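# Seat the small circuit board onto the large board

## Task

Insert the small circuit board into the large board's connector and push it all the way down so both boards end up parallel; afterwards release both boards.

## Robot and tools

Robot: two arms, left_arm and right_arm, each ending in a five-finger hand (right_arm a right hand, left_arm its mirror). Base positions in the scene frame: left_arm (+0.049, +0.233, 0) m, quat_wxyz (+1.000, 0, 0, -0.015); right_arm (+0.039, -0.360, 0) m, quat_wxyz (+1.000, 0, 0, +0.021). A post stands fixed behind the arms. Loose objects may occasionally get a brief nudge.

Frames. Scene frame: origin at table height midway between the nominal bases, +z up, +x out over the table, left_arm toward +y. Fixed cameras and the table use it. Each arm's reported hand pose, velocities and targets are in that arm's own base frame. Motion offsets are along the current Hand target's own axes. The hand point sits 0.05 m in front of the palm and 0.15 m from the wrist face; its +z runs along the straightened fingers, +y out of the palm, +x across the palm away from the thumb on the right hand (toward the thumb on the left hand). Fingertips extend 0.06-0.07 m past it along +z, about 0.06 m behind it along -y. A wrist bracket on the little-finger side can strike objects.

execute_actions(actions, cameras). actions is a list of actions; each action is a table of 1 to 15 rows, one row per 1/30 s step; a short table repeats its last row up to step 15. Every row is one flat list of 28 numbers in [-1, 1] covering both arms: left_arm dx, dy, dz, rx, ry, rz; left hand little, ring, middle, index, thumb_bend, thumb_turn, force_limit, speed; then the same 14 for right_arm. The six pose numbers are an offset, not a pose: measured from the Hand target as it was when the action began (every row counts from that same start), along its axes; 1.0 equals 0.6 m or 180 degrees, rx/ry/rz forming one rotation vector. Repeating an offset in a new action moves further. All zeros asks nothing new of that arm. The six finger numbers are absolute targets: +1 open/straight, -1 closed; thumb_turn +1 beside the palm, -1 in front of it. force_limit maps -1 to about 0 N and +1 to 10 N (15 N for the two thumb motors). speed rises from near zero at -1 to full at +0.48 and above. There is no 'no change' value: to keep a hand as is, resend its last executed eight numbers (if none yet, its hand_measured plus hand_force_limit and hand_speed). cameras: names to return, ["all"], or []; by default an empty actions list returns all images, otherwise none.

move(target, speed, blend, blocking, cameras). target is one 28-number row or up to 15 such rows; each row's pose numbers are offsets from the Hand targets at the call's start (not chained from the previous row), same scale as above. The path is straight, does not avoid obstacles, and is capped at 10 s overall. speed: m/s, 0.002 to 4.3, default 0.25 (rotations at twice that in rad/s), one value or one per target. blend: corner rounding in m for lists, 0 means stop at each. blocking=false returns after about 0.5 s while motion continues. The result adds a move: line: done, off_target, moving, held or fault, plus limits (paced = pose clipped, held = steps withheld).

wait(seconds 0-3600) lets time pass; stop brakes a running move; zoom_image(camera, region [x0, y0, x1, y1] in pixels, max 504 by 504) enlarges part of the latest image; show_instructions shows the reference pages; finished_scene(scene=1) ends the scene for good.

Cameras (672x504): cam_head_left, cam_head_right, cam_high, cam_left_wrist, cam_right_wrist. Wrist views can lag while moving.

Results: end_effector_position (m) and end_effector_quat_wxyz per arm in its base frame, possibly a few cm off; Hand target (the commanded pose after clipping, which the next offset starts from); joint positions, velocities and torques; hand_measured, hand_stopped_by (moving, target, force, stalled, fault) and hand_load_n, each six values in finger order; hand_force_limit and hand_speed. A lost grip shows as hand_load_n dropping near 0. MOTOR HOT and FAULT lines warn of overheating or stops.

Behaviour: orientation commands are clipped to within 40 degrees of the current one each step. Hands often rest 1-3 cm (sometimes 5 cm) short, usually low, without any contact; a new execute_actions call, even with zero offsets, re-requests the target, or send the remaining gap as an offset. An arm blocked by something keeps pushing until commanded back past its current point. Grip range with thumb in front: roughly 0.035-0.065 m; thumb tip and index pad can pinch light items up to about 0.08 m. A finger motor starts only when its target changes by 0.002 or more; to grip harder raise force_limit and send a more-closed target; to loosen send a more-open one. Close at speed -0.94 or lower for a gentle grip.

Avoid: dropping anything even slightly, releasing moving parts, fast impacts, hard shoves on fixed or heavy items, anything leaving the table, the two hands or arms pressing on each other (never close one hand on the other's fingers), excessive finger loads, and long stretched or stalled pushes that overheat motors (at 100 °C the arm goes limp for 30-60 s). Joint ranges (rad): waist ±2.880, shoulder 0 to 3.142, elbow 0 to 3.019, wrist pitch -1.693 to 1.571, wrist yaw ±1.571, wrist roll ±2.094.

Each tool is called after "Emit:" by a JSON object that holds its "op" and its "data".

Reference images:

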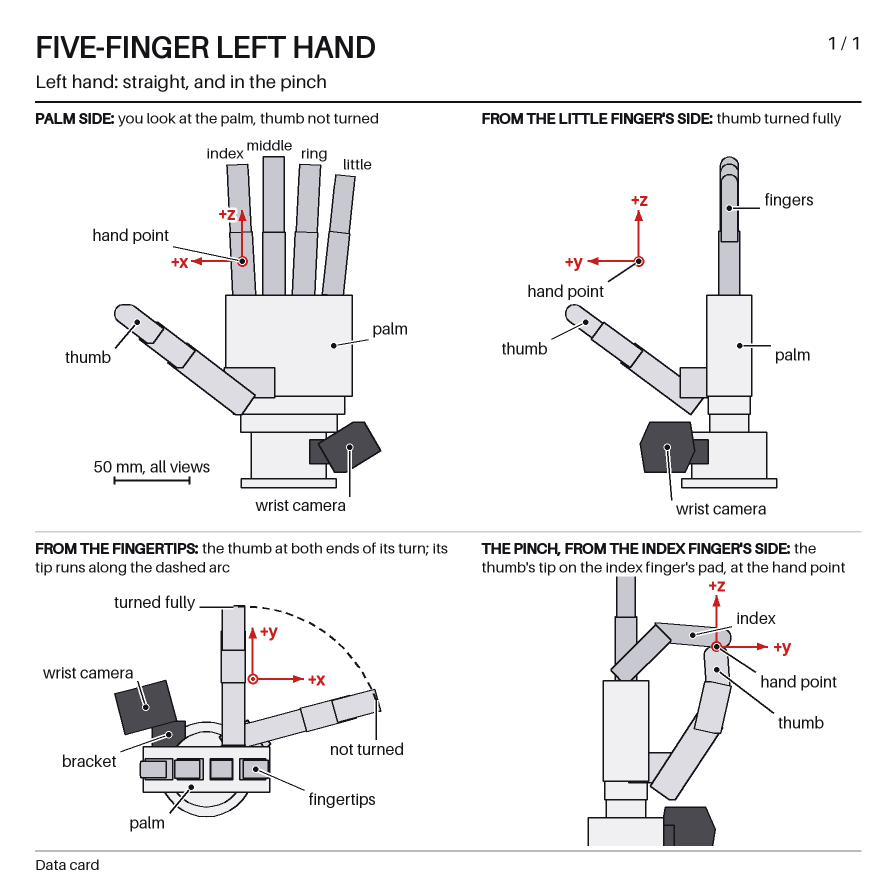

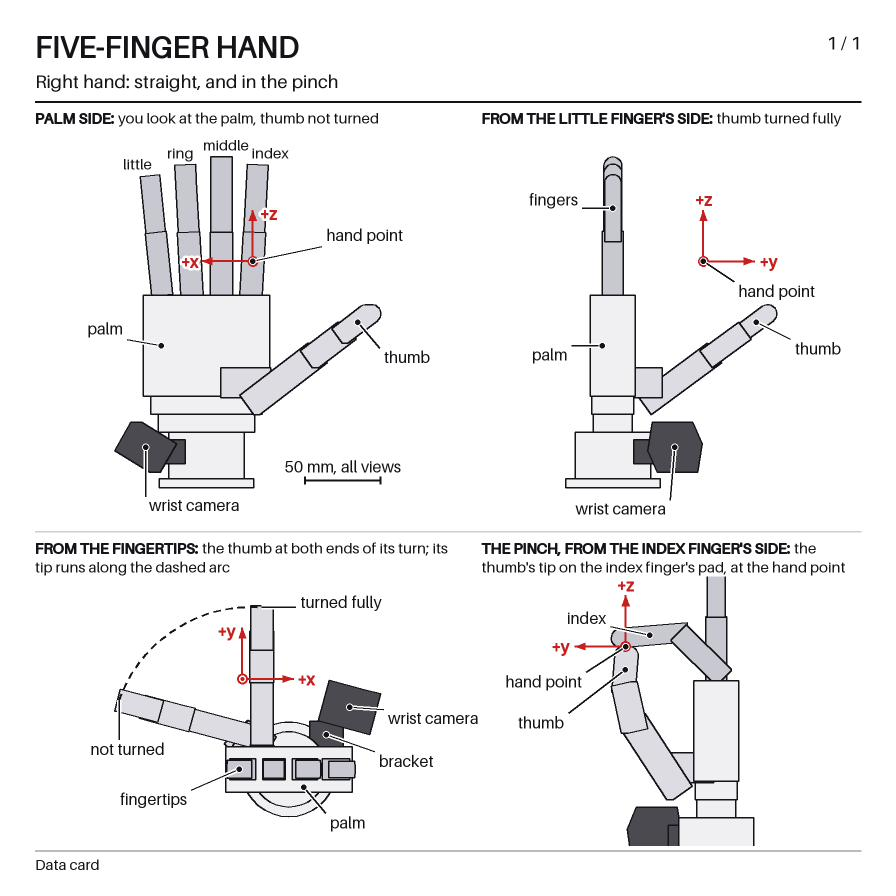

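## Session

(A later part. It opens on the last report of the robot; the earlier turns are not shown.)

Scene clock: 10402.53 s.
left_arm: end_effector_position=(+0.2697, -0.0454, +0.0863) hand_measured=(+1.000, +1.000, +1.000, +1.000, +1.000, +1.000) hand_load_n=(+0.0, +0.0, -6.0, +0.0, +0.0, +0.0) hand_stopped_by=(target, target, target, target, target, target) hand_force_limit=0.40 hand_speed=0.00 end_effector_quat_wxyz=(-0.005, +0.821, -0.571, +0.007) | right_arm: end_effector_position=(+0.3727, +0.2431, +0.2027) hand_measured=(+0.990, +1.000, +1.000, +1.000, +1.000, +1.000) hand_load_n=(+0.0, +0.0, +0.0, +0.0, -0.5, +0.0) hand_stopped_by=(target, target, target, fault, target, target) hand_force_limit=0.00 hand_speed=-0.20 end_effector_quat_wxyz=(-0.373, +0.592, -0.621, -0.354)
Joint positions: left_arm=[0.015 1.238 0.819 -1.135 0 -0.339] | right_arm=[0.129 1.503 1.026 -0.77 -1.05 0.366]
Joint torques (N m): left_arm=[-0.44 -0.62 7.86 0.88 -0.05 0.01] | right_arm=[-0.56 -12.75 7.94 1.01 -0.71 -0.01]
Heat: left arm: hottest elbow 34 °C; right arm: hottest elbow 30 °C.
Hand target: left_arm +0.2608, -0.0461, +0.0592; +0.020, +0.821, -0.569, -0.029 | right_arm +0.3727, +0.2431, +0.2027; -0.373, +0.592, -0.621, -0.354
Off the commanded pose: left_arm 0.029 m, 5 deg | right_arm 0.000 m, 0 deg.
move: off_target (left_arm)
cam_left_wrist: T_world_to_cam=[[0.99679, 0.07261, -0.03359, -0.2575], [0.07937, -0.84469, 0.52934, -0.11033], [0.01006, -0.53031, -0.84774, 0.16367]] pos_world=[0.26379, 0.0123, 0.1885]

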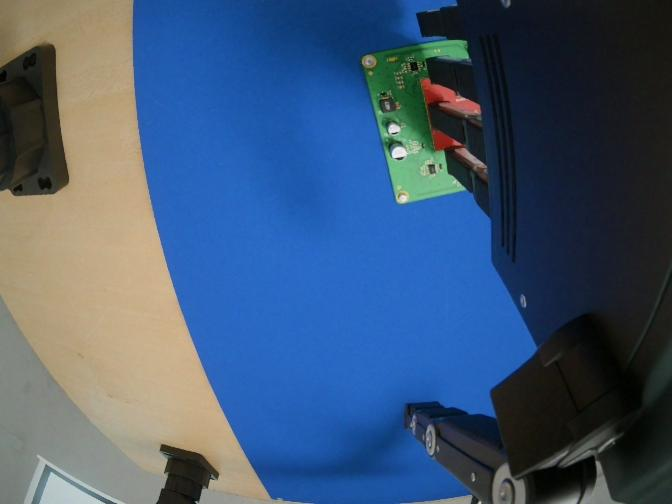

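Emit:
{"op": "move", "data": {"target": [[-0.0095,-0.0056,0.01,-0.0002,0.0005,-0.0079,1,1,1,1,1,1,0.4,0,0,0,0,0,0,0,0.99,1,1,1,1,1,0,-0.2],[0.0095,0.0056,0.01,0.0002,-0.0005,0.0079,1,1,1,1,1,1,0.4,0,0,0,0,0,0,0,0.99,1,1,1,1,1,0,-0.2],[0.0035,-0.0093,0.01,0,0,0,1,1,1,1,1,1,0.4,0,0,0,0,0,0,0,0.99,1,1,1,1,1,0,-0.2],[-0.0035,0.0093,0.01,0,0,0,1,1,1,1,1,1,0.4,0,0,0,0,0,0,0,0.99,1,1,1,1,1,0,-0.2],[-0.0095,-0.0056,0.01,-0.0002,0.0005,-0.0079,1,1,1,1,1,1,0.4,0,0,0,0,0,0,0,0.99,1,1,1,1,1,0,-0.2],[0.0095,0.0056,0.01,0.0002,-0.0005,0.0079,1,1,1,1,1,1,0.4,0,0,0,0,0,0,0,0.99,1,1,1,1,1,0,-0.2],[0,0,0.01,0,0,0,1,1,1,1,1,1,0.4,0,0,0,0,0,0,0,0.99,1,1,1,1,1,0,-0.2]], "speed": 0.03, "cameras": ["cam_left_wrist"]}}

Emit:
{"op": "zoom_image", "data": {"camera": "cam_left_wrist", "region": [406, 68, 436, 98]}}

Emit:
{"op": "zoom_image", "data": {"camera": "cam_left_wrist", "region": [420, 132, 450, 162]}}

Scene clock: 10419.30 s.
left_arm: end_effector_position=(+0.2707, -0.0456, +0.0863) hand_measured=(+1.000, +1.000, +1.000, +1.000, +1.000, +1.000) hand_load_n=(+0.0, +0.0, -9.0, +0.0, +0.0, +0.0) hand_stopped_by=(target, target, target, target, target, target) hand_force_limit=0.40 hand_speed=0.00 end_effector_quat_wxyz=(-0.006, +0.819, -0.573, +0.004) | right_arm: end_effector_position=(+0.3727, +0.2431, +0.2027) hand_measured=(+0.990, +1.000, +1.000, +1.000, +1.000, +1.000) hand_load_n=(+0.0, +0.0, +0.0, +0.0, +0.0, +0.0) hand_stopped_by=(target, target, target, fault, target, target) hand_force_limit=0.00 hand_speed=-0.20 end_effector_quat_wxyz=(-0.373, +0.592, -0.621, -0.354)
Joint positions: left_arm=[0.01 1.244 0.824 -1.138 -0.005 -0.339] | right_arm=[0.129 1.503 1.026 -0.77 -1.05 0.366]
Joint torques (N m): left_arm=[0.5 0.03 6.34 1.57 0.18 -0.03] | right_arm=[-0.32 -12.92 7.86 1.06 -0.72 -0.01]
Heat: left arm: hottest elbow 34 °C; right arm: hottest elbow 30 °C.
Hand target: left_arm +0.2604, -0.0460, +0.0532; +0.020, +0.821, -0.569, -0.029 | right_arm +0.3727, +0.2431, +0.2027; -0.373, +0.592, -0.621, -0.354
Off the commanded pose: left_arm 0.035 m, 5 deg | right_arm 0.000 m, 0 deg.
move: off_target (left_arm)
cam_left_wrist: T_world_to_cam=[[0.99702, 0.0679, -0.03671, -0.25846], [0.07705, -0.84807, 0.52425, -0.10969], [0.00447, -0.52552, -0.85077, 0.16549]] pos_world=[0.2654, 0.01149, 0.18881]

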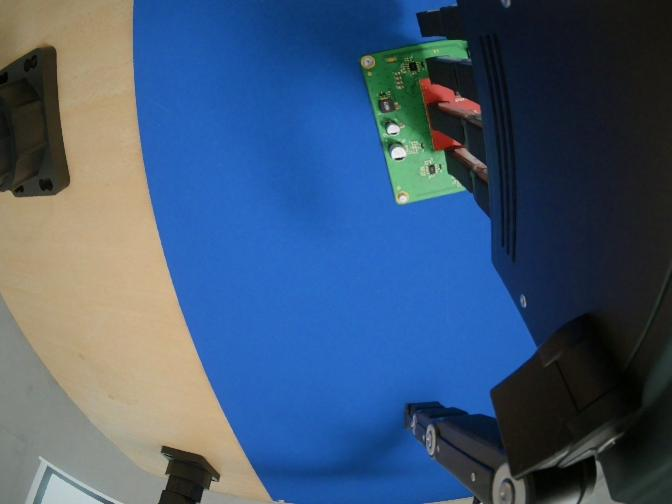

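Scaled by 16.800 from the camera's image (finer frame: 960x720).

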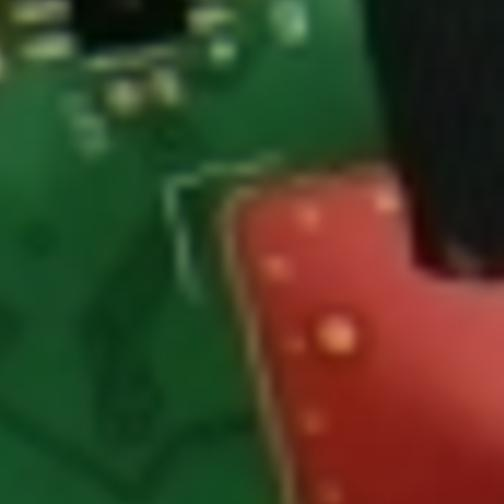

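Scaled by 16.800 from the camera's image (finer frame: 960x720).

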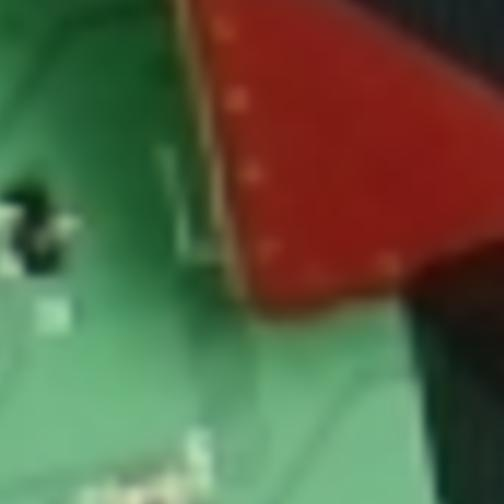

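Emit:
{"op": "move", "data": {"target": [[0.0016,-0.0042,-0.0357,0.021,0.0074,0,1,1,1,1,1,1,0.4,0,0,0,0,0,0,0,0.99,1,1,1,1,1,0,-0.2],[-0.0022,0.0065,-0.1947,0.021,0.0074,0,1,1,1,1,1,1,0.4,0,0,0,0,0,0,0,0.99,1,1,1,1,1,0,-0.2],[-0.1795,-0.168,-0.1853,0.021,0.0074,0,1,1,1,1,1,1,0.4,0,0,0,0,0,0,0,0.99,1,1,1,1,1,0,-0.2]], "speed": [0.025,0.06,0.12], "blend": [0.003,0.01,0]}}

Emit:
{"op": "move", "data": {"target": [0,0,0.133,0,0,0,1,1,1,1,1,1,0.4,0,0,0,0,0,0,0,0.99,1,1,1,1,1,0,-0.2], "speed": 0.08, "cameras": ["cam_left_wrist"]}}

Emit:
{"op": "zoom_image", "data": {"camera": "cam_left_wrist", "region": [362, 252, 386, 270]}}

Emit:
{"op": "zoom_image", "data": {"camera": "cam_left_wrist", "region": [296, 264, 320, 282]}}

Scene clock: 10574.00 s.
left_arm: end_effector_position=(+0.3043, +0.0807, +0.1495) hand_measured=(+1.000, +1.000, +1.000, +1.000, +1.000, +1.000) hand_load_n=(+0.0, +0.0, +0.0, +0.0, +0.0, +0.0) hand_stopped_by=(target, target, target, target, target, target) hand_force_limit=0.40 hand_speed=0.00 end_effector_quat_wxyz=(+0.017, +0.823, -0.567, -0.014) | right_arm: end_effector_position=(+0.3727, +0.2431, +0.2027) hand_measured=(+0.990, +1.000, +1.000, +1.000, +1.000, +1.000) hand_load_n=(+0.0, +0.0, +0.0, +0.0, +0.0, +0.0) hand_stopped_by=(target, target, target, fault, target, target) hand_force_limit=0.00 hand_speed=-0.20 end_effector_quat_wxyz=(-0.373, +0.592, -0.621, -0.354)
Joint positions: left_arm=[0.358 1.379 1.114 -1.349 -0.004 -0.007] | right_arm=[0.129 1.503 1.026 -0.77 -1.05 0.366]
Joint torques (N m): left_arm=[0.67 -8.76 15.13 0.54 0.1 0.1] | right_arm=[-0.62 -13.1 7.9 0.96 -0.71 -0.01]
Heat: left arm: hottest elbow 32 °C; right arm: hottest elbow 30 °C.
Hand target: left_arm +0.3247, +0.0903, +0.1599; +0.000, +0.822, -0.570, +0.000 | right_arm +0.3727, +0.2431, +0.2027; -0.373, +0.592, -0.621, -0.354
Off the commanded pose: left_arm 0.025 m, 3 deg | right_arm 0.000 m, 0 deg.
move: off_target (left_arm)

Scene clock: 10575.57 s.
left_arm: end_effector_position=(+0.3288, +0.0897, +0.0903) hand_measured=(+1.000, +1.000, +1.000, +1.000, +1.000, +1.000) hand_load_n=(+0.0, -0.5, +0.0, +0.0, +0.0, +0.0) hand_stopped_by=(target, target, target, target, target, target) hand_force_limit=0.40 hand_speed=0.00 end_effector_quat_wxyz=(-0.009, +0.823, -0.567, +0.004) | right_arm: end_effector_position=(+0.3727, +0.2431, +0.2027) hand_measured=(+0.990, +1.000, +1.000, +1.000, +1.000, +1.000) hand_load_n=(-0.5, +0.0, +0.0, +0.0, -0.5, -0.5) hand_stopped_by=(target, target, target, fault, target, target) hand_force_limit=0.00 hand_speed=-0.20 end_effector_quat_wxyz=(-0.373, +0.592, -0.621, -0.354)
Joint positions: left_arm=[0.358 1.454 1.036 -1.134 -0.003 -0.007] | right_arm=[0.129 1.503 1.026 -0.77 -1.05 0.366]
Joint torques (N m): left_arm=[1.03 -9.05 8.54 0.85 0.04 0.09] | right_arm=[-0.38 -12.92 7.9 0.99 -0.69 -0.01]
Heat: left arm: hottest elbow 32 °C; right arm: hottest elbow 30 °C.
Hand target: left_arm +0.3245, +0.0903, +0.0801; +0.000, +0.822, -0.570, +0.000 | right_arm +0.3727, +0.2431, +0.2027; -0.373, +0.592, -0.621, -0.354
Off the commanded pose: left_arm 0.011 m, 1 deg | right_arm 0.000 m, 0 deg.
move: off_target (left_arm)
cam_left_wrist: T_world_to_cam=[[0.99603, 0.08285, -0.03245, -0.32686], [0.08759, -0.8488, 0.52141, -0.00462], [0.01565, -0.52219, -0.85269, 0.23597]] pos_world=[0.32228, 0.14638, 0.19301]

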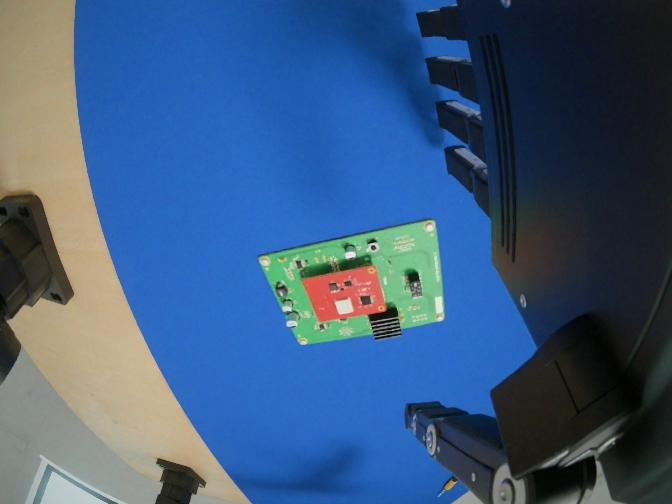

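Scaled by 21.000 from the camera's image (finer frame: 960x720).

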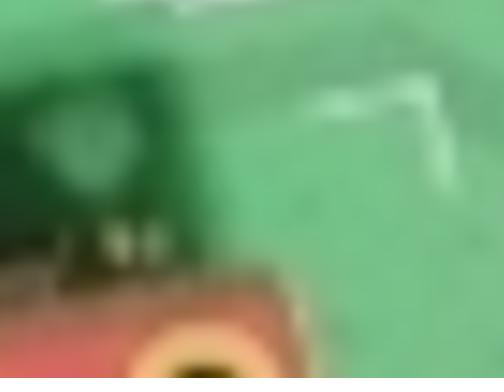

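Scaled by 21.000 from the camera's image (finer frame: 960x720).

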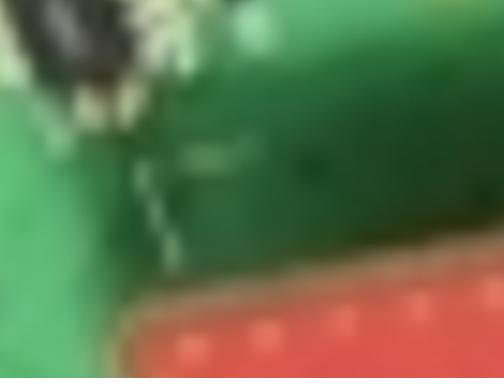

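Emit:
{"op": "move", "data": {"target": [[0,0,-0.1333,0,0,0,1,1,1,1,1,1,0.4,0,0,0,0,0,0,0,0.99,1,1,1,1,1,0,-0.2],[-0.1978,0.0052,-0.2,0,0,0,1,1,1,1,1,1,0.4,0,-0.0834,0.004,0.0498,0.1596,-0.0835,-0.4754,0.99,1,1,1,1,1,0,-0.2]], "speed": [0.12,0.2], "blend": [0.02,0], "cameras": ["cam_right_wrist","cam_head_left"]}}

Scene clock: 10638.23 s.
left_arm: end_effector_position=(+0.2684, +0.1882, +0.1886) hand_measured=(+1.000, +1.000, +1.000, +1.000, +1.000, +1.000) hand_load_n=(+0.0, +0.0, +0.0, +0.0, +0.0, +0.0) hand_stopped_by=(target, target, target, target, target, target) hand_force_limit=0.40 hand_speed=0.00 end_effector_quat_wxyz=(+0.011, +0.823, -0.568, -0.005) | right_arm: end_effector_position=(+0.3766, +0.2891, +0.2377) hand_measured=(+0.990, +1.000, +1.000, +1.000, +1.000, +1.000) hand_load_n=(+0.0, +0.0, +0.0, +0.0, +0.0, +0.0) hand_stopped_by=(target, target, target, fault, target, target) hand_force_limit=0.00 hand_speed=-0.20 end_effector_quat_wxyz=(+0.703, -0.703, +0.081, -0.075)
Joint positions: left_arm=[0.649 1.397 1.239 -1.437 -0.003 0.286] | right_arm=[0.25 1.303 0.703 0.598 -1.101 0.007]
Joint torques (N m): left_arm=[1.26 -9.17 15.57 0.01 0.03 0.1] | right_arm=[0.62 -9.29 7.36 2.54 -0.02 -0.14]
Heat: left arm: hottest elbow 33 °C; right arm: hottest elbow 30 °C.
Hand target: left_arm +0.2801, +0.2003, +0.2003; +0.000, +0.822, -0.570, +0.000 | right_arm +0.3727, +0.2932, +0.2328; +0.703, -0.703, +0.073, -0.073
Off the commanded pose: left_arm 0.020 m, 1 deg | right_arm 0.007 m, 1 deg.
move: off_target (left_arm)
cam_right_wrist: T_world_to_cam=[[0.19928, -0.03376, -0.97936, 0.17077], [-0.94474, -0.27208, -0.18285, 0.48085], [-0.26029, 0.96168, -0.08611, -0.04741]] pos_world=[0.40791, 0.18219, 0.25109]
Images, in order (width x height): cam_head_left 672x504, cam_right_wrist 672x504.

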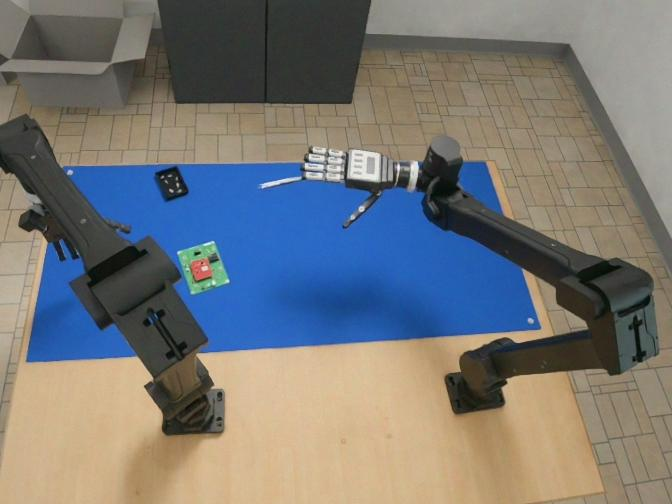

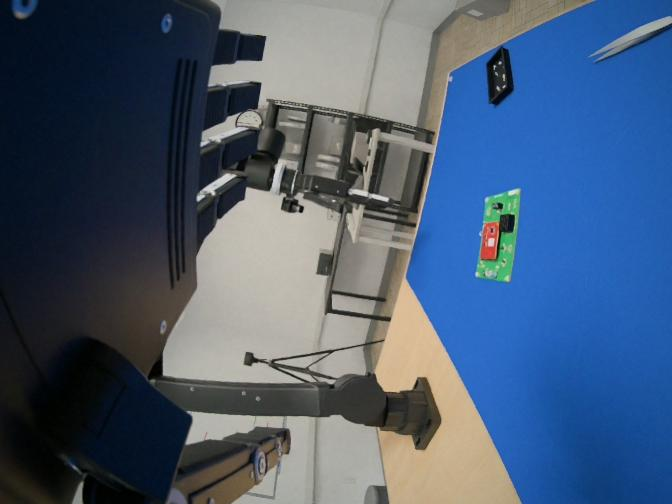

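Emit:
{"op": "move", "data": {"target": [0,0,0,0,0,0,1,1,1,1,1,1,0.4,0,-0.0816,0.188,0.3351,0,0,0,0.99,1,1,1,1,1,0,-0.2], "speed": 0.15, "cameras": ["cam_right_wrist","cam_head_left"]}}

Scene clock: 10653.67 s.
left_arm: end_effector_position=(+0.2684, +0.1882, +0.1886) hand_measured=(+1.000, +1.000, +1.000, +1.000, +1.000, +1.000) hand_load_n=(+0.0, +0.0, +0.0, +0.0, +0.0, +0.0) hand_stopped_by=(target, target, target, target, target, target) hand_force_limit=0.40 hand_speed=0.00 end_effector_quat_wxyz=(+0.011, +0.823, -0.568, -0.005) | right_arm: end_effector_position=(+0.3593, +0.4891, +0.1137) hand_measured=(+0.990, +1.000, +1.000, +1.000, +1.000, +1.000) hand_load_n=(+0.0, +0.0, +0.0, +0.0, +0.0, -0.5) hand_stopped_by=(target, target, target, fault, target, target) hand_force_limit=0.00 hand_speed=-0.20 end_effector_quat_wxyz=(+0.696, -0.710, +0.083, -0.067)
Joint positions: left_arm=[0.649 1.397 1.239 -1.437 -0.003 0.286] | right_arm=[0.699 1.759 0.813 0.916 -0.66 0.003]
Joint torques (N m): left_arm=[0.97 -8.12 15.3 -0.06 0.04 0.13] | right_arm=[0.26 -13.8 8.66 2.97 0.11 -0.06]
Heat: left arm: hottest elbow 36 °C; right arm: hottest elbow 30 °C.
Hand target: left_arm +0.2801, +0.2003, +0.2003; +0.000, +0.822, -0.570, +0.000 | right_arm +0.3662, +0.5000, +0.1199; +0.703, -0.703, +0.073, -0.073
Off the commanded pose: left_arm 0.020 m, 1 deg | right_arm 0.014 m, 2 deg.
move: off_target (right_arm)
cam_right_wrist: T_world_to_cam=[[0.18337, -0.05119, -0.98171, 0.0741], [-0.94534, -0.2831, -0.16182, 0.49935], [-0.26964, 0.95772, -0.1003, -0.24801]] pos_world=[0.3916, 0.38269, 0.12867]
Images, in order (width x height): cam_head_left 672x504, cam_right_wrist 672x504.

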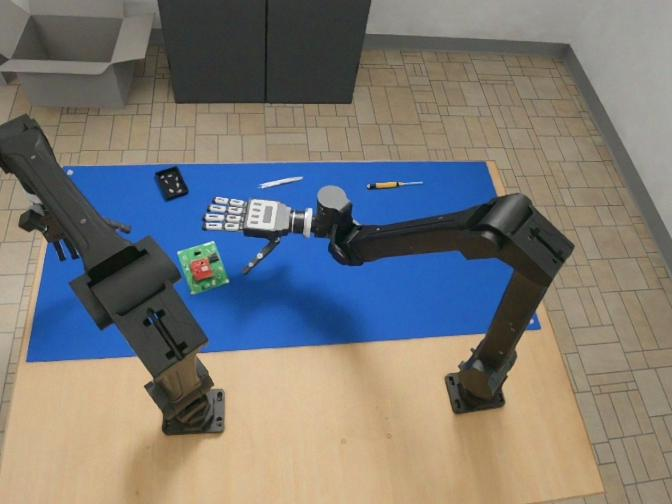

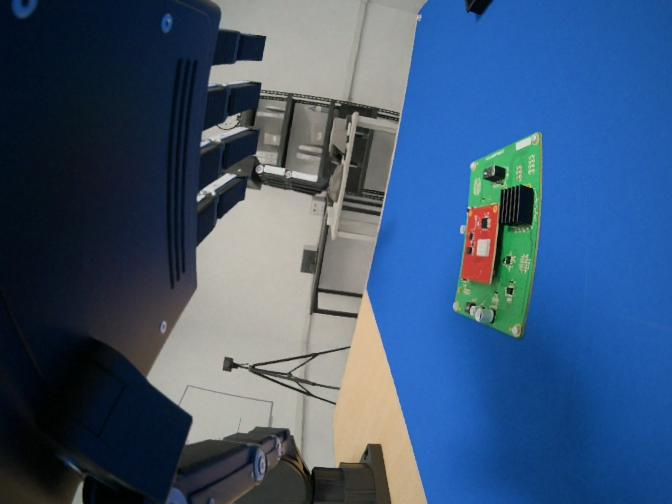

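Emit:
{"op": "move", "data": {"target": [0,0,0,0,0,0,1,1,1,1,1,1,0.4,0,-0.0005,0.1367,0.051,0,0,0,0.99,1,1,1,1,1,0,-0.2], "speed": 0.06, "cameras": ["cam_right_wrist","cam_head_left"]}}

Emit:
{"op": "zoom_image", "data": {"camera": "cam_right_wrist", "region": [330, 100, 530, 400]}}

Scene clock: 10666.40 s.
left_arm: end_effector_position=(+0.2684, +0.1882, +0.1886) hand_measured=(+1.000, +1.000, +1.000, +1.000, +1.000, +1.000) hand_load_n=(+0.0, +0.0, +0.0, +0.0, +0.0, +0.0) hand_stopped_by=(target, target, target, target, target, target) hand_force_limit=0.40 hand_speed=0.00 end_effector_quat_wxyz=(+0.011, +0.823, -0.568, -0.005) | right_arm: end_effector_position=(+0.3704, +0.5186, +0.0372) hand_measured=(+0.990, +1.000, +1.000, +1.000, +1.000, +1.000) hand_load_n=(+0.0, +0.0, +0.0, -0.5, +0.0, -0.5) hand_stopped_by=(target, target, target, fault, target, target) hand_force_limit=0.00 hand_speed=-0.20 end_effector_quat_wxyz=(+0.697, -0.709, +0.083, -0.070)
Joint positions: left_arm=[0.649 1.397 1.239 -1.437 -0.003 0.286] | right_arm=[0.733 2.004 0.886 1.096 -0.621 0.003]
Joint torques (N m): left_arm=[0.79 -8.88 15.34 0.21 0.02 0.09] | right_arm=[0.97 -15.79 7.06 2.97 0.1 -0.07]
Heat: left arm: hottest elbow 38 °C; right arm: hottest elbow 30 °C.
Hand target: left_arm +0.2801, +0.2003, +0.2003; +0.000, +0.822, -0.570, +0.000 | right_arm +0.3723, +0.5298, +0.0378; +0.703, -0.703, +0.073, -0.073
Off the commanded pose: left_arm 0.020 m, 1 deg | right_arm 0.012 m, 2 deg.
move: off_target (right_arm)
cam_right_wrist: T_world_to_cam=[[0.18914, -0.04818, -0.98077, -0.00523], [-0.94572, -0.27775, -0.16874, 0.50348], [-0.26428, 0.95944, -0.0981, -0.28391]] pos_world=[0.4021, 0.41199, 0.05198]
Images, in order (width x height): cam_head_left 672x504, cam_right_wrist 672x504.

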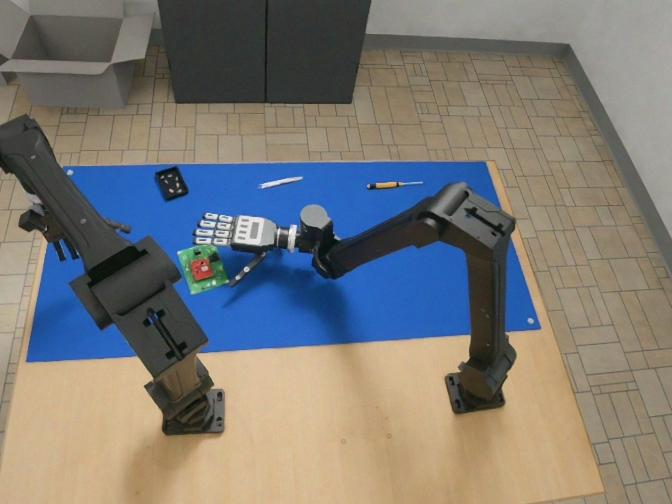

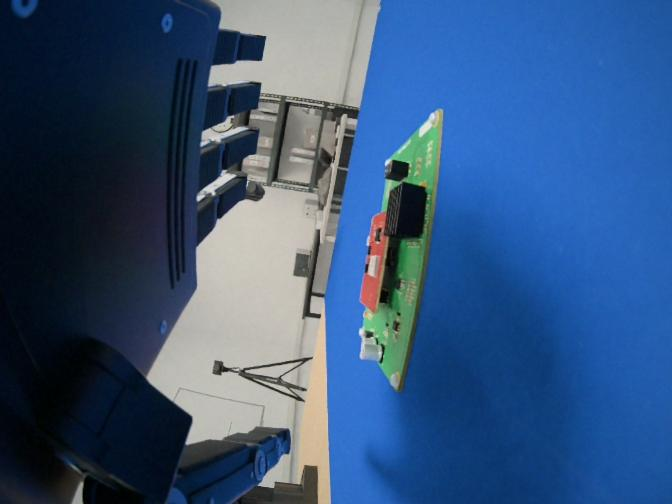

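Scaled by 1.680 from the camera's image (finer frame: 960x720).

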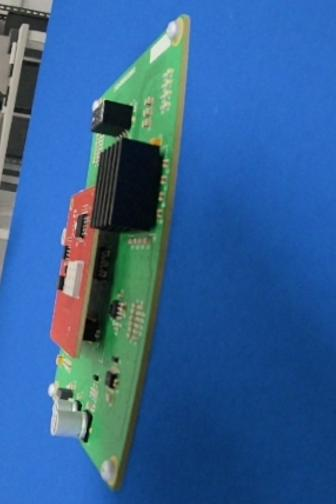

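Emit:
{"op": "zoom_image", "data": {"camera": "cam_right_wrist", "region": [355, 240, 415, 330]}}

Scaled by 5.600 from the camera's image (finer frame: 960x720).

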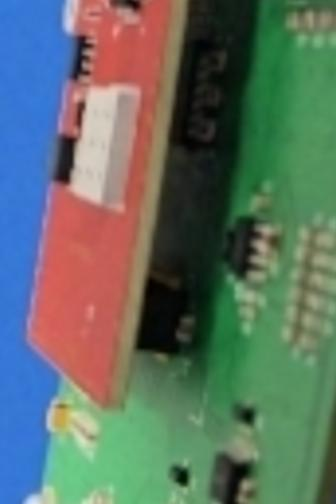

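Emit:
{"op": "move", "data": {"target": [0,0,0,0,0,0,1,1,1,1,1,1,0.4,0,-0.04,0.0167,0.0768,0,0,0,0.99,1,1,1,1,1,0,-0.2], "speed": 0.04, "cameras": ["cam_right_wrist"]}}

Emit:
{"op": "zoom_image", "data": {"camera": "cam_right_wrist", "region": [330, 200, 450, 380]}}

Scene clock: 10677.57 s.
left_arm: end_effector_position=(+0.2684, +0.1882, +0.1886) hand_measured=(+1.000, +1.000, +1.000, +1.000, +1.000, +1.000) hand_load_n=(+0.0, +0.0, +0.0, +0.0, +0.0, +0.0) hand_stopped_by=(target, target, target, target, target, target) hand_force_limit=0.40 hand_speed=0.00 end_effector_quat_wxyz=(+0.011, +0.823, -0.568, -0.005) | right_arm: end_effector_position=(+0.3575, +0.5698, +0.0342) hand_measured=(+0.990, +1.000, +1.000, +1.000, +1.000, +1.000) hand_load_n=(+0.0, +0.0, +0.0, +0.0, +0.0, -0.5) hand_stopped_by=(target, target, target, fault, target, target) hand_force_limit=0.00 hand_speed=-0.20 end_effector_quat_wxyz=(+0.704, -0.702, +0.076, -0.075)
Joint positions: left_arm=[0.649 1.397 1.239 -1.437 -0.003 0.286] | right_arm=[0.824 2.059 0.966 1.096 -0.532 0.003]
Joint torques (N m): left_arm=[0.79 -8.53 15.57 0.12 0.01 0.11] | right_arm=[0.38 -16.44 7.36 2.02 0.13 -0.07]
Heat: left arm: hottest elbow 39 °C; right arm: hottest elbow 30 °C.
Hand target: left_arm +0.2801, +0.2003, +0.2003; +0.000, +0.822, -0.570, +0.000 | right_arm +0.3582, +0.5799, +0.0278; +0.703, -0.703, +0.073, -0.073
Off the commanded pose: left_arm 0.020 m, 1 deg | right_arm 0.012 m, 1 deg.
move: off_target (right_arm)
cam_right_wrist: T_world_to_cam=[[0.20703, -0.03138, -0.97783, -0.01939], [-0.94193, -0.27653, -0.19055, 0.50362], [-0.26442, 0.96049, -0.08681, -0.33767]] pos_world=[0.3891, 0.46299, 0.04769]

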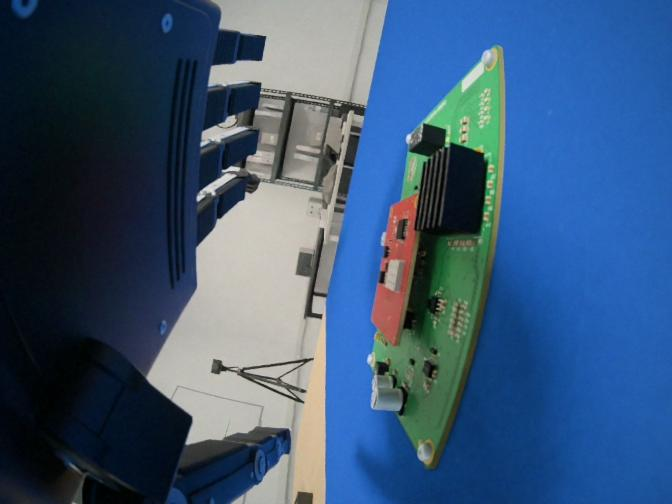

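Scaled by 2.800 from the camera's image (finer frame: 960x720).

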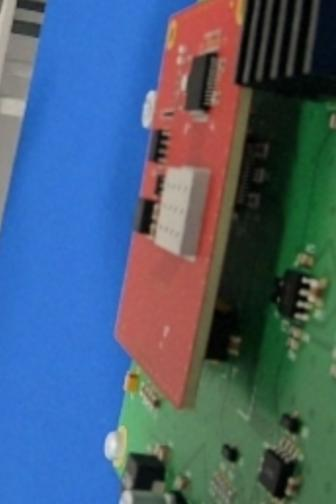

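Emit:
{"op": "move", "data": {"target": [0,0,0,0,0,0,1,1,1,1,1,1,0.4,0,0,0.0267,0,0,0,0,0.99,1,1,1,1,1,0,-0.2], "speed": 0.03, "cameras": ["cam_right_wrist"]}}

Emit:
{"op": "zoom_image", "data": {"camera": "cam_right_wrist", "region": [300, 200, 420, 380]}}

Scene clock: 10686.77 s.
left_arm: end_effector_position=(+0.2684, +0.1882, +0.1886) hand_measured=(+1.000, +1.000, +1.000, +1.000, +1.000, +1.000) hand_load_n=(+0.0, +0.0, +0.0, +0.0, +0.0, +0.0) hand_stopped_by=(target, target, target, target, target, target) hand_force_limit=0.40 hand_speed=0.00 end_effector_quat_wxyz=(+0.011, +0.823, -0.568, -0.005) | right_arm: end_effector_position=(+0.3571, +0.5693, +0.0133) hand_measured=(+0.990, +1.000, +1.000, +1.000, +1.000, +1.000) hand_load_n=(-0.5, +0.0, +0.0, +0.0, +0.0, -0.5) hand_stopped_by=(target, target, target, fault, target, target) hand_force_limit=0.00 hand_speed=-0.20 end_effector_quat_wxyz=(+0.697, -0.708, +0.081, -0.071)
Joint positions: left_arm=[0.649 1.397 1.239 -1.437 -0.003 0.286] | right_arm=[0.824 2.1 0.973 1.107 -0.532 0.003]
Joint torques (N m): left_arm=[0.38 -9.41 15.58 -0.05 0.02 0.03] | right_arm=[0.38 -16.73 7.08 3.08 0.12 -0.07]
Heat: left arm: hottest elbow 40 °C; right arm: hottest elbow 30 °C.
Hand target: left_arm +0.2801, +0.2003, +0.2003; +0.000, +0.822, -0.570, +0.000 | right_arm +0.3582, +0.5800, +0.0117; +0.703, -0.704, +0.073, -0.073
Off the commanded pose: left_arm 0.020 m, 1 deg | right_arm 0.011 m, 1 deg.
move: off_target (right_arm)
cam_right_wrist: T_world_to_cam=[[0.19204, -0.04763, -0.98023, -0.02524], [-0.9448, -0.27915, -0.17153, 0.50149], [-0.26546, 0.95907, -0.0986, -0.33773]] pos_world=[0.389, 0.46269, 0.02798]

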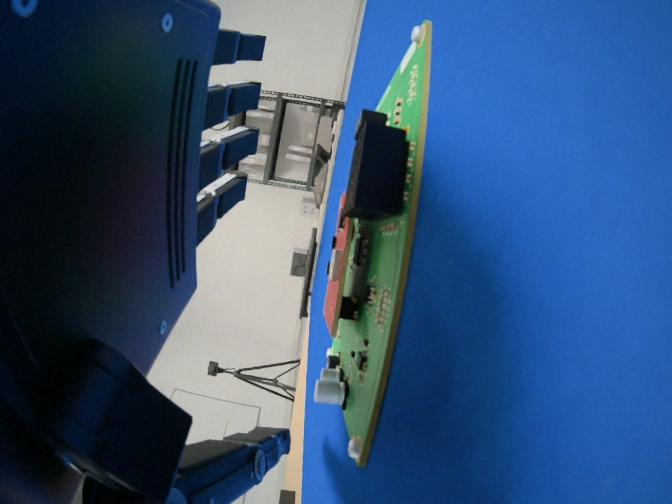

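Scaled by 2.800 from the camera's image (finer frame: 960x720).

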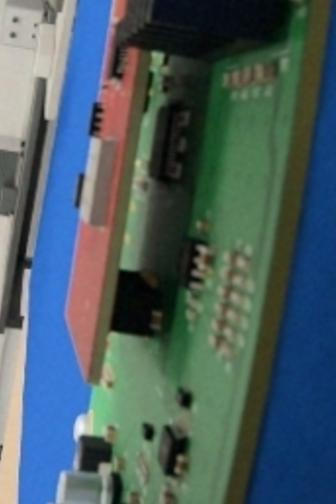

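Emit:
{"op": "zoom_image", "data": {"camera": "cam_right_wrist", "region": [325, 280, 365, 340]}}

Emit:
{"op": "zoom_image", "data": {"camera": "cam_right_wrist", "region": [335, 210, 385, 290]}}

Scaled by 8.400 from the camera's image (finer frame: 960x720).

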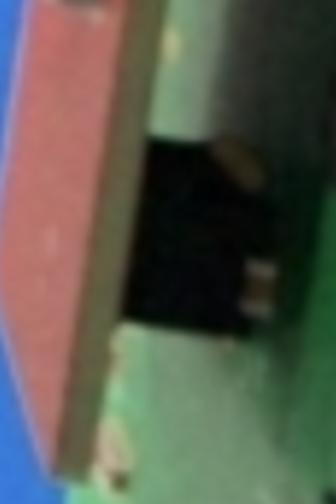

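Scaled by 6.300 from the camera's image (finer frame: 960x720).

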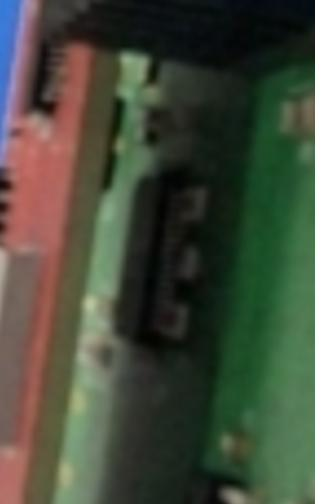

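Emit:
{"op": "move", "data": {"target": [0,0,0,0,0,0,1,1,1,1,1,1,0.4,0,-0.019,0.005,0.037,0,0,0,0.99,1,1,1,1,1,0,-0.2], "speed": 0.03, "cameras": ["cam_right_wrist"]}}

Emit:
{"op": "zoom_image", "data": {"camera": "cam_right_wrist", "region": [300, 220, 400, 370]}}

Scene clock: 10705.20 s.
left_arm: end_effector_position=(+0.2684, +0.1882, +0.1886) hand_measured=(+1.000, +1.000, +1.000, +1.000, +1.000, +1.000) hand_load_n=(+0.0, +0.0, +0.0, +0.0, +0.0, +0.5) hand_stopped_by=(target, target, target, target, target, target) hand_force_limit=0.40 hand_speed=0.00 end_effector_quat_wxyz=(+0.011, +0.823, -0.568, -0.005) | right_arm: end_effector_position=(+0.3523, +0.5937, +0.0160) hand_measured=(+0.990, +1.000, +1.000, +1.000, +1.000, +1.000) hand_load_n=(+0.0, -0.5, +0.0, +0.0, +0.0, -0.5) hand_stopped_by=(target, target, target, fault, target, target) hand_force_limit=0.00 hand_speed=-0.20 end_effector_quat_wxyz=(+0.704, -0.702, +0.077, -0.075)
Joint positions: left_arm=[0.649 1.397 1.239 -1.437 -0.003 0.286] | right_arm=[0.862 2.123 1.016 1.108 -0.493 0.003]
Joint torques (N m): left_arm=[1.03 -8.7 15.32 -0.01 -0.01 0.12] | right_arm=[0.5 -17.26 7.41 2.18 0.12 -0.07]
Heat: left arm: hottest elbow 42 °C; right arm: hottest elbow 30 °C.
Hand target: left_arm +0.2801, +0.2003, +0.2003; +0.000, +0.822, -0.570, +0.000 | right_arm +0.3517, +0.6039, +0.0087; +0.703, -0.703, +0.073, -0.073
Off the commanded pose: left_arm 0.020 m, 1 deg | right_arm 0.013 m, 1 deg.
move: off_target (right_arm)
cam_right_wrist: T_world_to_cam=[[0.2062, -0.03237, -0.97797, -0.03456], [-0.9423, -0.27592, -0.18955, 0.50169], [-0.26371, 0.96063, -0.0874, -0.36391]] pos_world=[0.3839, 0.48689, 0.02949]

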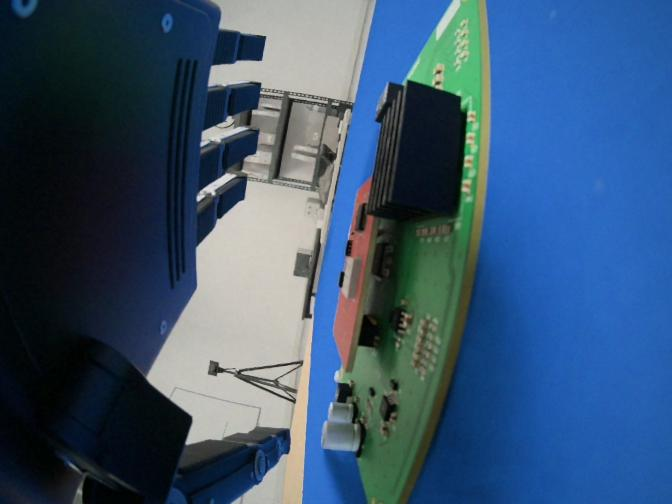

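Scaled by 3.360 from the camera's image (finer frame: 960x720).

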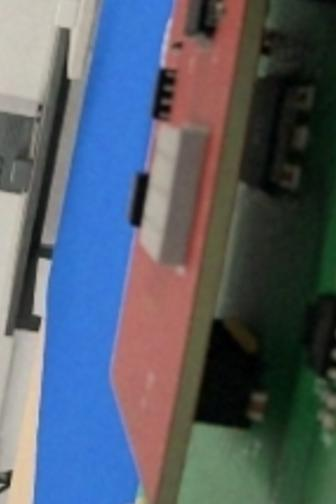

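Emit:
{"op": "move", "data": {"target": [0,0,0,0,0,0,1,1,1,1,1,1,0.4,0,0,0.015,0,0,0,0,0.99,1,1,1,1,1,0,-0.2], "speed": 0.03, "cameras": ["cam_right_wrist"]}}

Emit:
{"op": "zoom_image", "data": {"camera": "cam_right_wrist", "region": [320, 290, 380, 380]}}

Scene clock: 10711.60 s.
left_arm: end_effector_position=(+0.2684, +0.1882, +0.1886) hand_measured=(+1.000, +1.000, +1.000, +1.000, +1.000, +1.000) hand_load_n=(+0.0, +0.0, +0.0, +0.0, +0.0, -0.5) hand_stopped_by=(target, target, target, target, target, target) hand_force_limit=0.40 hand_speed=0.00 end_effector_quat_wxyz=(+0.011, +0.823, -0.568, -0.005) | right_arm: end_effector_position=(+0.3523, +0.5940, +0.0054) hand_measured=(+0.990, +1.000, +1.000, +1.000, +1.000, +1.000) hand_load_n=(+0.0, +0.0, +0.0, +0.0, +0.0, -0.5) hand_stopped_by=(target, target, target, fault, target, target) hand_force_limit=0.00 hand_speed=-0.20 end_effector_quat_wxyz=(+0.700, -0.706, +0.079, -0.073)
Joint positions: left_arm=[0.649 1.397 1.239 -1.437 -0.003 0.286] | right_arm=[0.863 2.143 1.023 1.109 -0.492 0.002]
Joint torques (N m): left_arm=[1.26 -9.11 15.46 0.31 0.06 0.15] | right_arm=[0.5 -17.2 6.98 2.8 0.11 -0.07]
Heat: left arm: hottest elbow 42 °C; right arm: hottest elbow 30 °C.
Hand target: left_arm +0.2801, +0.2003, +0.2003; +0.000, +0.822, -0.570, +0.000 | right_arm +0.3517, +0.6040, -0.0004; +0.703, -0.704, +0.073, -0.073
Off the commanded pose: left_arm 0.020 m, 1 deg | right_arm 0.011 m, 1 deg.
move: off_target (right_arm)
cam_right_wrist: T_world_to_cam=[[0.19859, -0.04179, -0.97919, -0.03662], [-0.94372, -0.27776, -0.17954, 0.50128], [-0.26448, 0.95974, -0.0946, -0.36425]] pos_world=[0.384, 0.48729, 0.01968]

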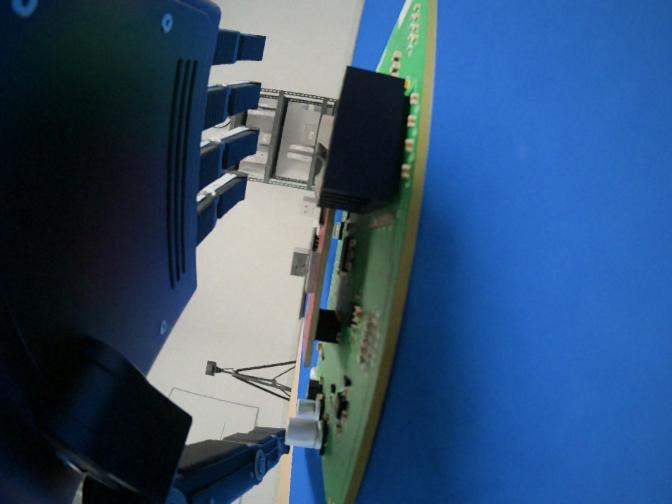

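Scaled by 5.600 from the camera's image (finer frame: 960x720).

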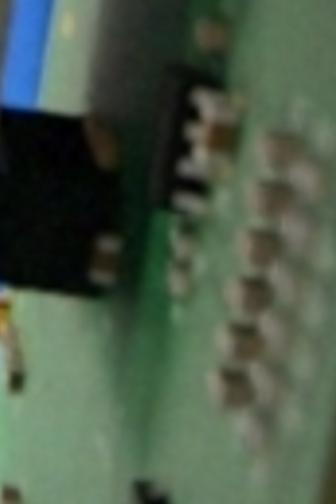

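Emit:
{"op": "zoom_image", "data": {"camera": "cam_right_wrist", "region": [295, 295, 355, 355]}}

Emit:
{"op": "zoom_image", "data": {"camera": "cam_right_wrist", "region": [290, 200, 370, 380]}}

Scaled by 8.400 from the camera's image (finer frame: 960x720).

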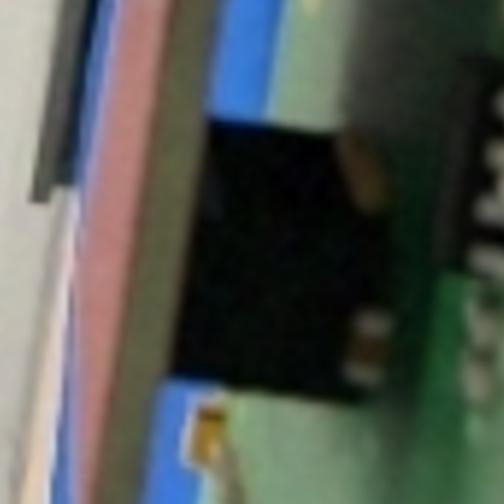

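Scaled by 2.800 from the camera's image (finer frame: 960x720).

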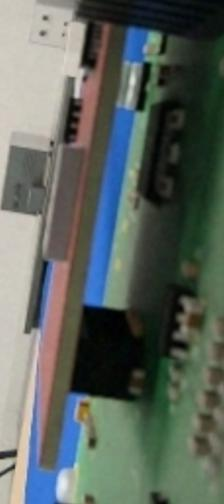

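Emit:
{"op": "zoom_image", "data": {"camera": "cam_right_wrist", "region": [312, 306, 344, 346]}}

Scaled by 12.600 from the camera's image (finer frame: 960x720).

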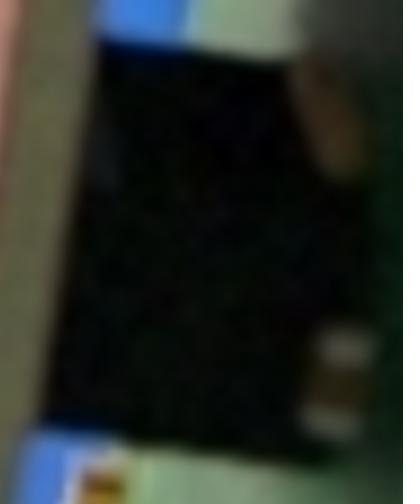

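Emit:
{"op": "move", "data": {"target": [0,0,0,0,0,0,1,1,1,1,1,1,0.4,0,0,0.0067,0,0,0,0,0.99,1,1,1,1,1,0,-0.2], "speed": 0.02, "cameras": ["cam_right_wrist"]}}

Emit:
{"op": "zoom_image", "data": {"camera": "cam_right_wrist", "region": [300, 300, 344, 344]}}

Scene clock: 10757.67 s.
left_arm: end_effector_position=(+0.2684, +0.1882, +0.1886) hand_measured=(+1.000, +1.000, +1.000, +1.000, +1.000, +1.000) hand_load_n=(+0.0, +0.0, +0.0, +0.0, +0.0, +0.0) hand_stopped_by=(target, target, target, target, target, target) hand_force_limit=0.40 hand_speed=0.00 end_effector_quat_wxyz=(+0.011, +0.823, -0.568, -0.005) | right_arm: end_effector_position=(+0.3525, +0.5941, +0.0055) hand_measured=(+0.990, +1.000, +1.000, +1.000, +1.000, +1.000) hand_load_n=(+0.0, +0.0, +0.0, -0.5, +0.0, -0.5) hand_stopped_by=(target, target, target, fault, target, target) hand_force_limit=0.00 hand_speed=-0.20 end_effector_quat_wxyz=(+0.702, -0.704, +0.078, -0.074)
Joint positions: left_arm=[0.649 1.397 1.239 -1.437 -0.003 0.286] | right_arm=[0.863 2.146 1.023 1.118 -0.492 0.002]
Joint torques (N m): left_arm=[1.14 -8.88 15.5 -0.06 0.03 0.12] | right_arm=[0.38 -16.73 7.21 2.84 0.12 -0.06]
Heat: left arm: hottest elbow 44 °C; right arm: hottest elbow 30 °C.
Hand target: left_arm +0.2801, +0.2003, +0.2003; +0.000, +0.822, -0.570, +0.000 | right_arm +0.3517, +0.6040, -0.0042; +0.703, -0.703, +0.073, -0.073
Off the commanded pose: left_arm 0.020 m, 1 deg | right_arm 0.014 m, 1 deg.
move: off_target (right_arm)
cam_right_wrist: T_world_to_cam=[[0.2022, -0.03753, -0.97862, -0.04031], [-0.94305, -0.277, -0.18423, 0.50082], [-0.26416, 0.96014, -0.0914, -0.36472]] pos_world=[0.3841, 0.48739, 0.01948]

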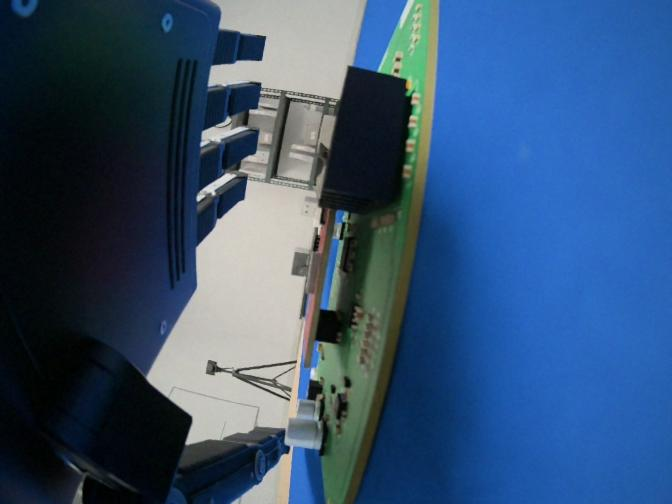

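Scaled by 11.455 from the camera's image (finer frame: 960x720).

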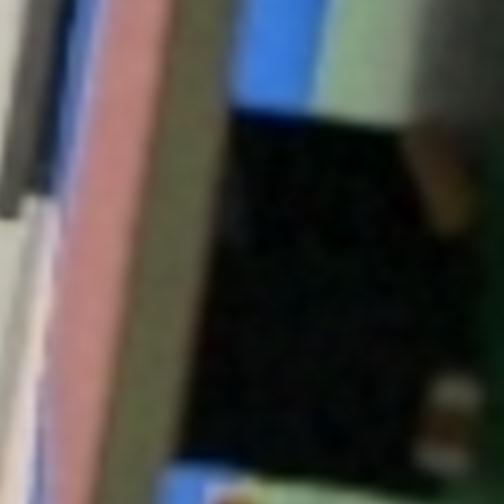

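Emit:
{"op": "move", "data": {"target": [[0,0,0,0,0,0,1,1,1,1,1,1,0.4,0,0,-0.1337,0,0,0,0,0.99,1,1,1,1,1,0,-0.2],[0,0,0,0,0,0,1,1,1,1,1,1,0.4,0,0.0606,-0.1737,-0.1642,0,0,0,0.99,1,1,1,1,1,0,-0.2]], "speed": [0.06,0.12], "blend": [0.01,0], "cameras": ["cam_right_wrist","cam_head_left"]}}

Emit:
{"op": "zoom_image", "data": {"camera": "cam_right_wrist", "region": [420, 100, 560, 360]}}

Scene clock: 10778.20 s.
left_arm: end_effector_position=(+0.2684, +0.1882, +0.1886) hand_measured=(+1.000, +1.000, +1.000, +1.000, +1.000, +1.000) hand_load_n=(+0.0, +0.0, +0.0, +0.0, +0.0, +0.5) hand_stopped_by=(target, target, target, target, target, target) hand_force_limit=0.40 hand_speed=0.00 end_effector_quat_wxyz=(+0.011, +0.823, -0.568, -0.005) | right_arm: end_effector_position=(+0.3648, +0.5049, +0.1007) hand_measured=(+0.990, +1.000, +1.000, +1.000, +1.000, +1.000) hand_load_n=(+0.0, +0.0, +0.0, +0.0, +0.0, +0.0) hand_stopped_by=(target, target, target, fault, target, target) hand_force_limit=0.00 hand_speed=-0.20 end_effector_quat_wxyz=(+0.703, -0.704, +0.072, -0.069)
Joint positions: left_arm=[0.649 1.397 1.239 -1.437 -0.003 0.286] | right_arm=[0.714 1.831 0.85 0.978 -0.657 0.002]
Joint torques (N m): left_arm=[0.56 -9.7 15.42 0.1 0.12 0.12] | right_arm=[-1.2 -16.26 5.56 2.5 -0.02 -0.07]
Heat: left arm: hottest elbow 45 °C; right arm: hottest elbow 30 °C.
Hand target: left_arm +0.2801, +0.2003, +0.2003; +0.000, +0.822, -0.570, +0.000 | right_arm +0.3670, +0.5002, +0.1001; +0.703, -0.703, +0.072, -0.073
Off the commanded pose: left_arm 0.020 m, 1 deg | right_arm 0.005 m, 0 deg.
move: done
cam_right_wrist: T_world_to_cam=[[0.20413, -0.03204, -0.97842, 0.04353], [-0.93837, -0.29118, -0.18624, 0.51092], [-0.27893, 0.95613, -0.0895, -0.25981]] pos_world=[0.39808, 0.39858, 0.11449]
Images, in order (width x height): cam_head_left 672x504, cam_right_wrist 672x504.

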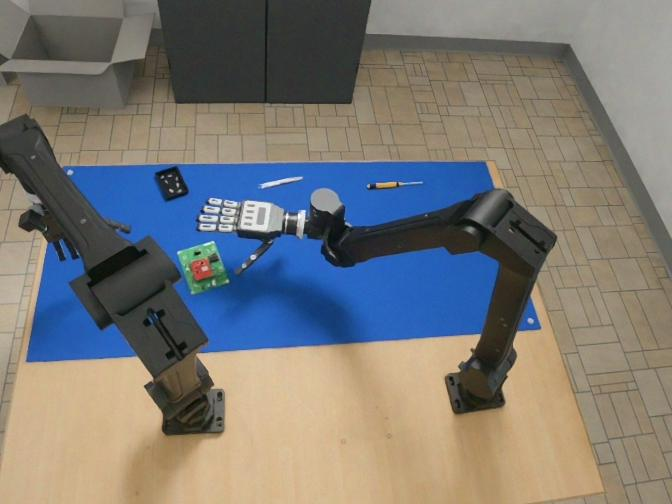

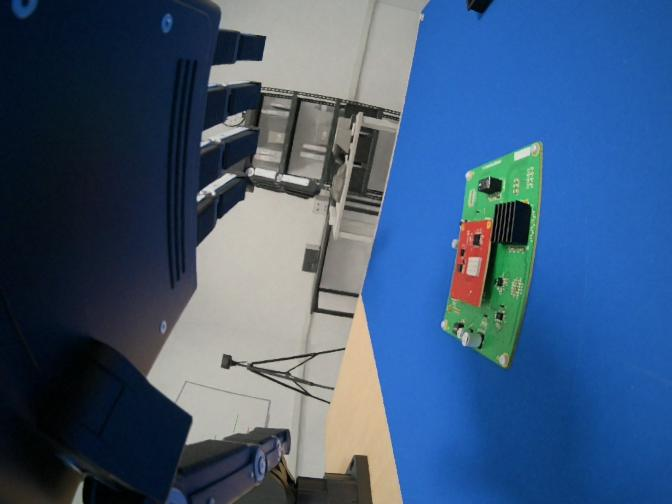

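Scaled by 1.938 from the camera's image (finer frame: 960x720).

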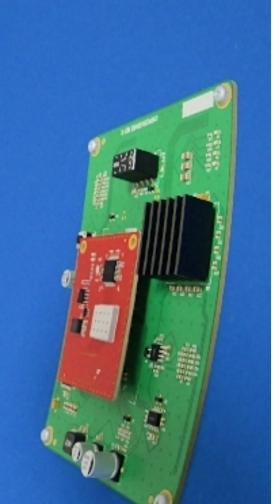

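Emit:
{"op": "finished_scene", "data": {}}

The scene is finished: the task was done.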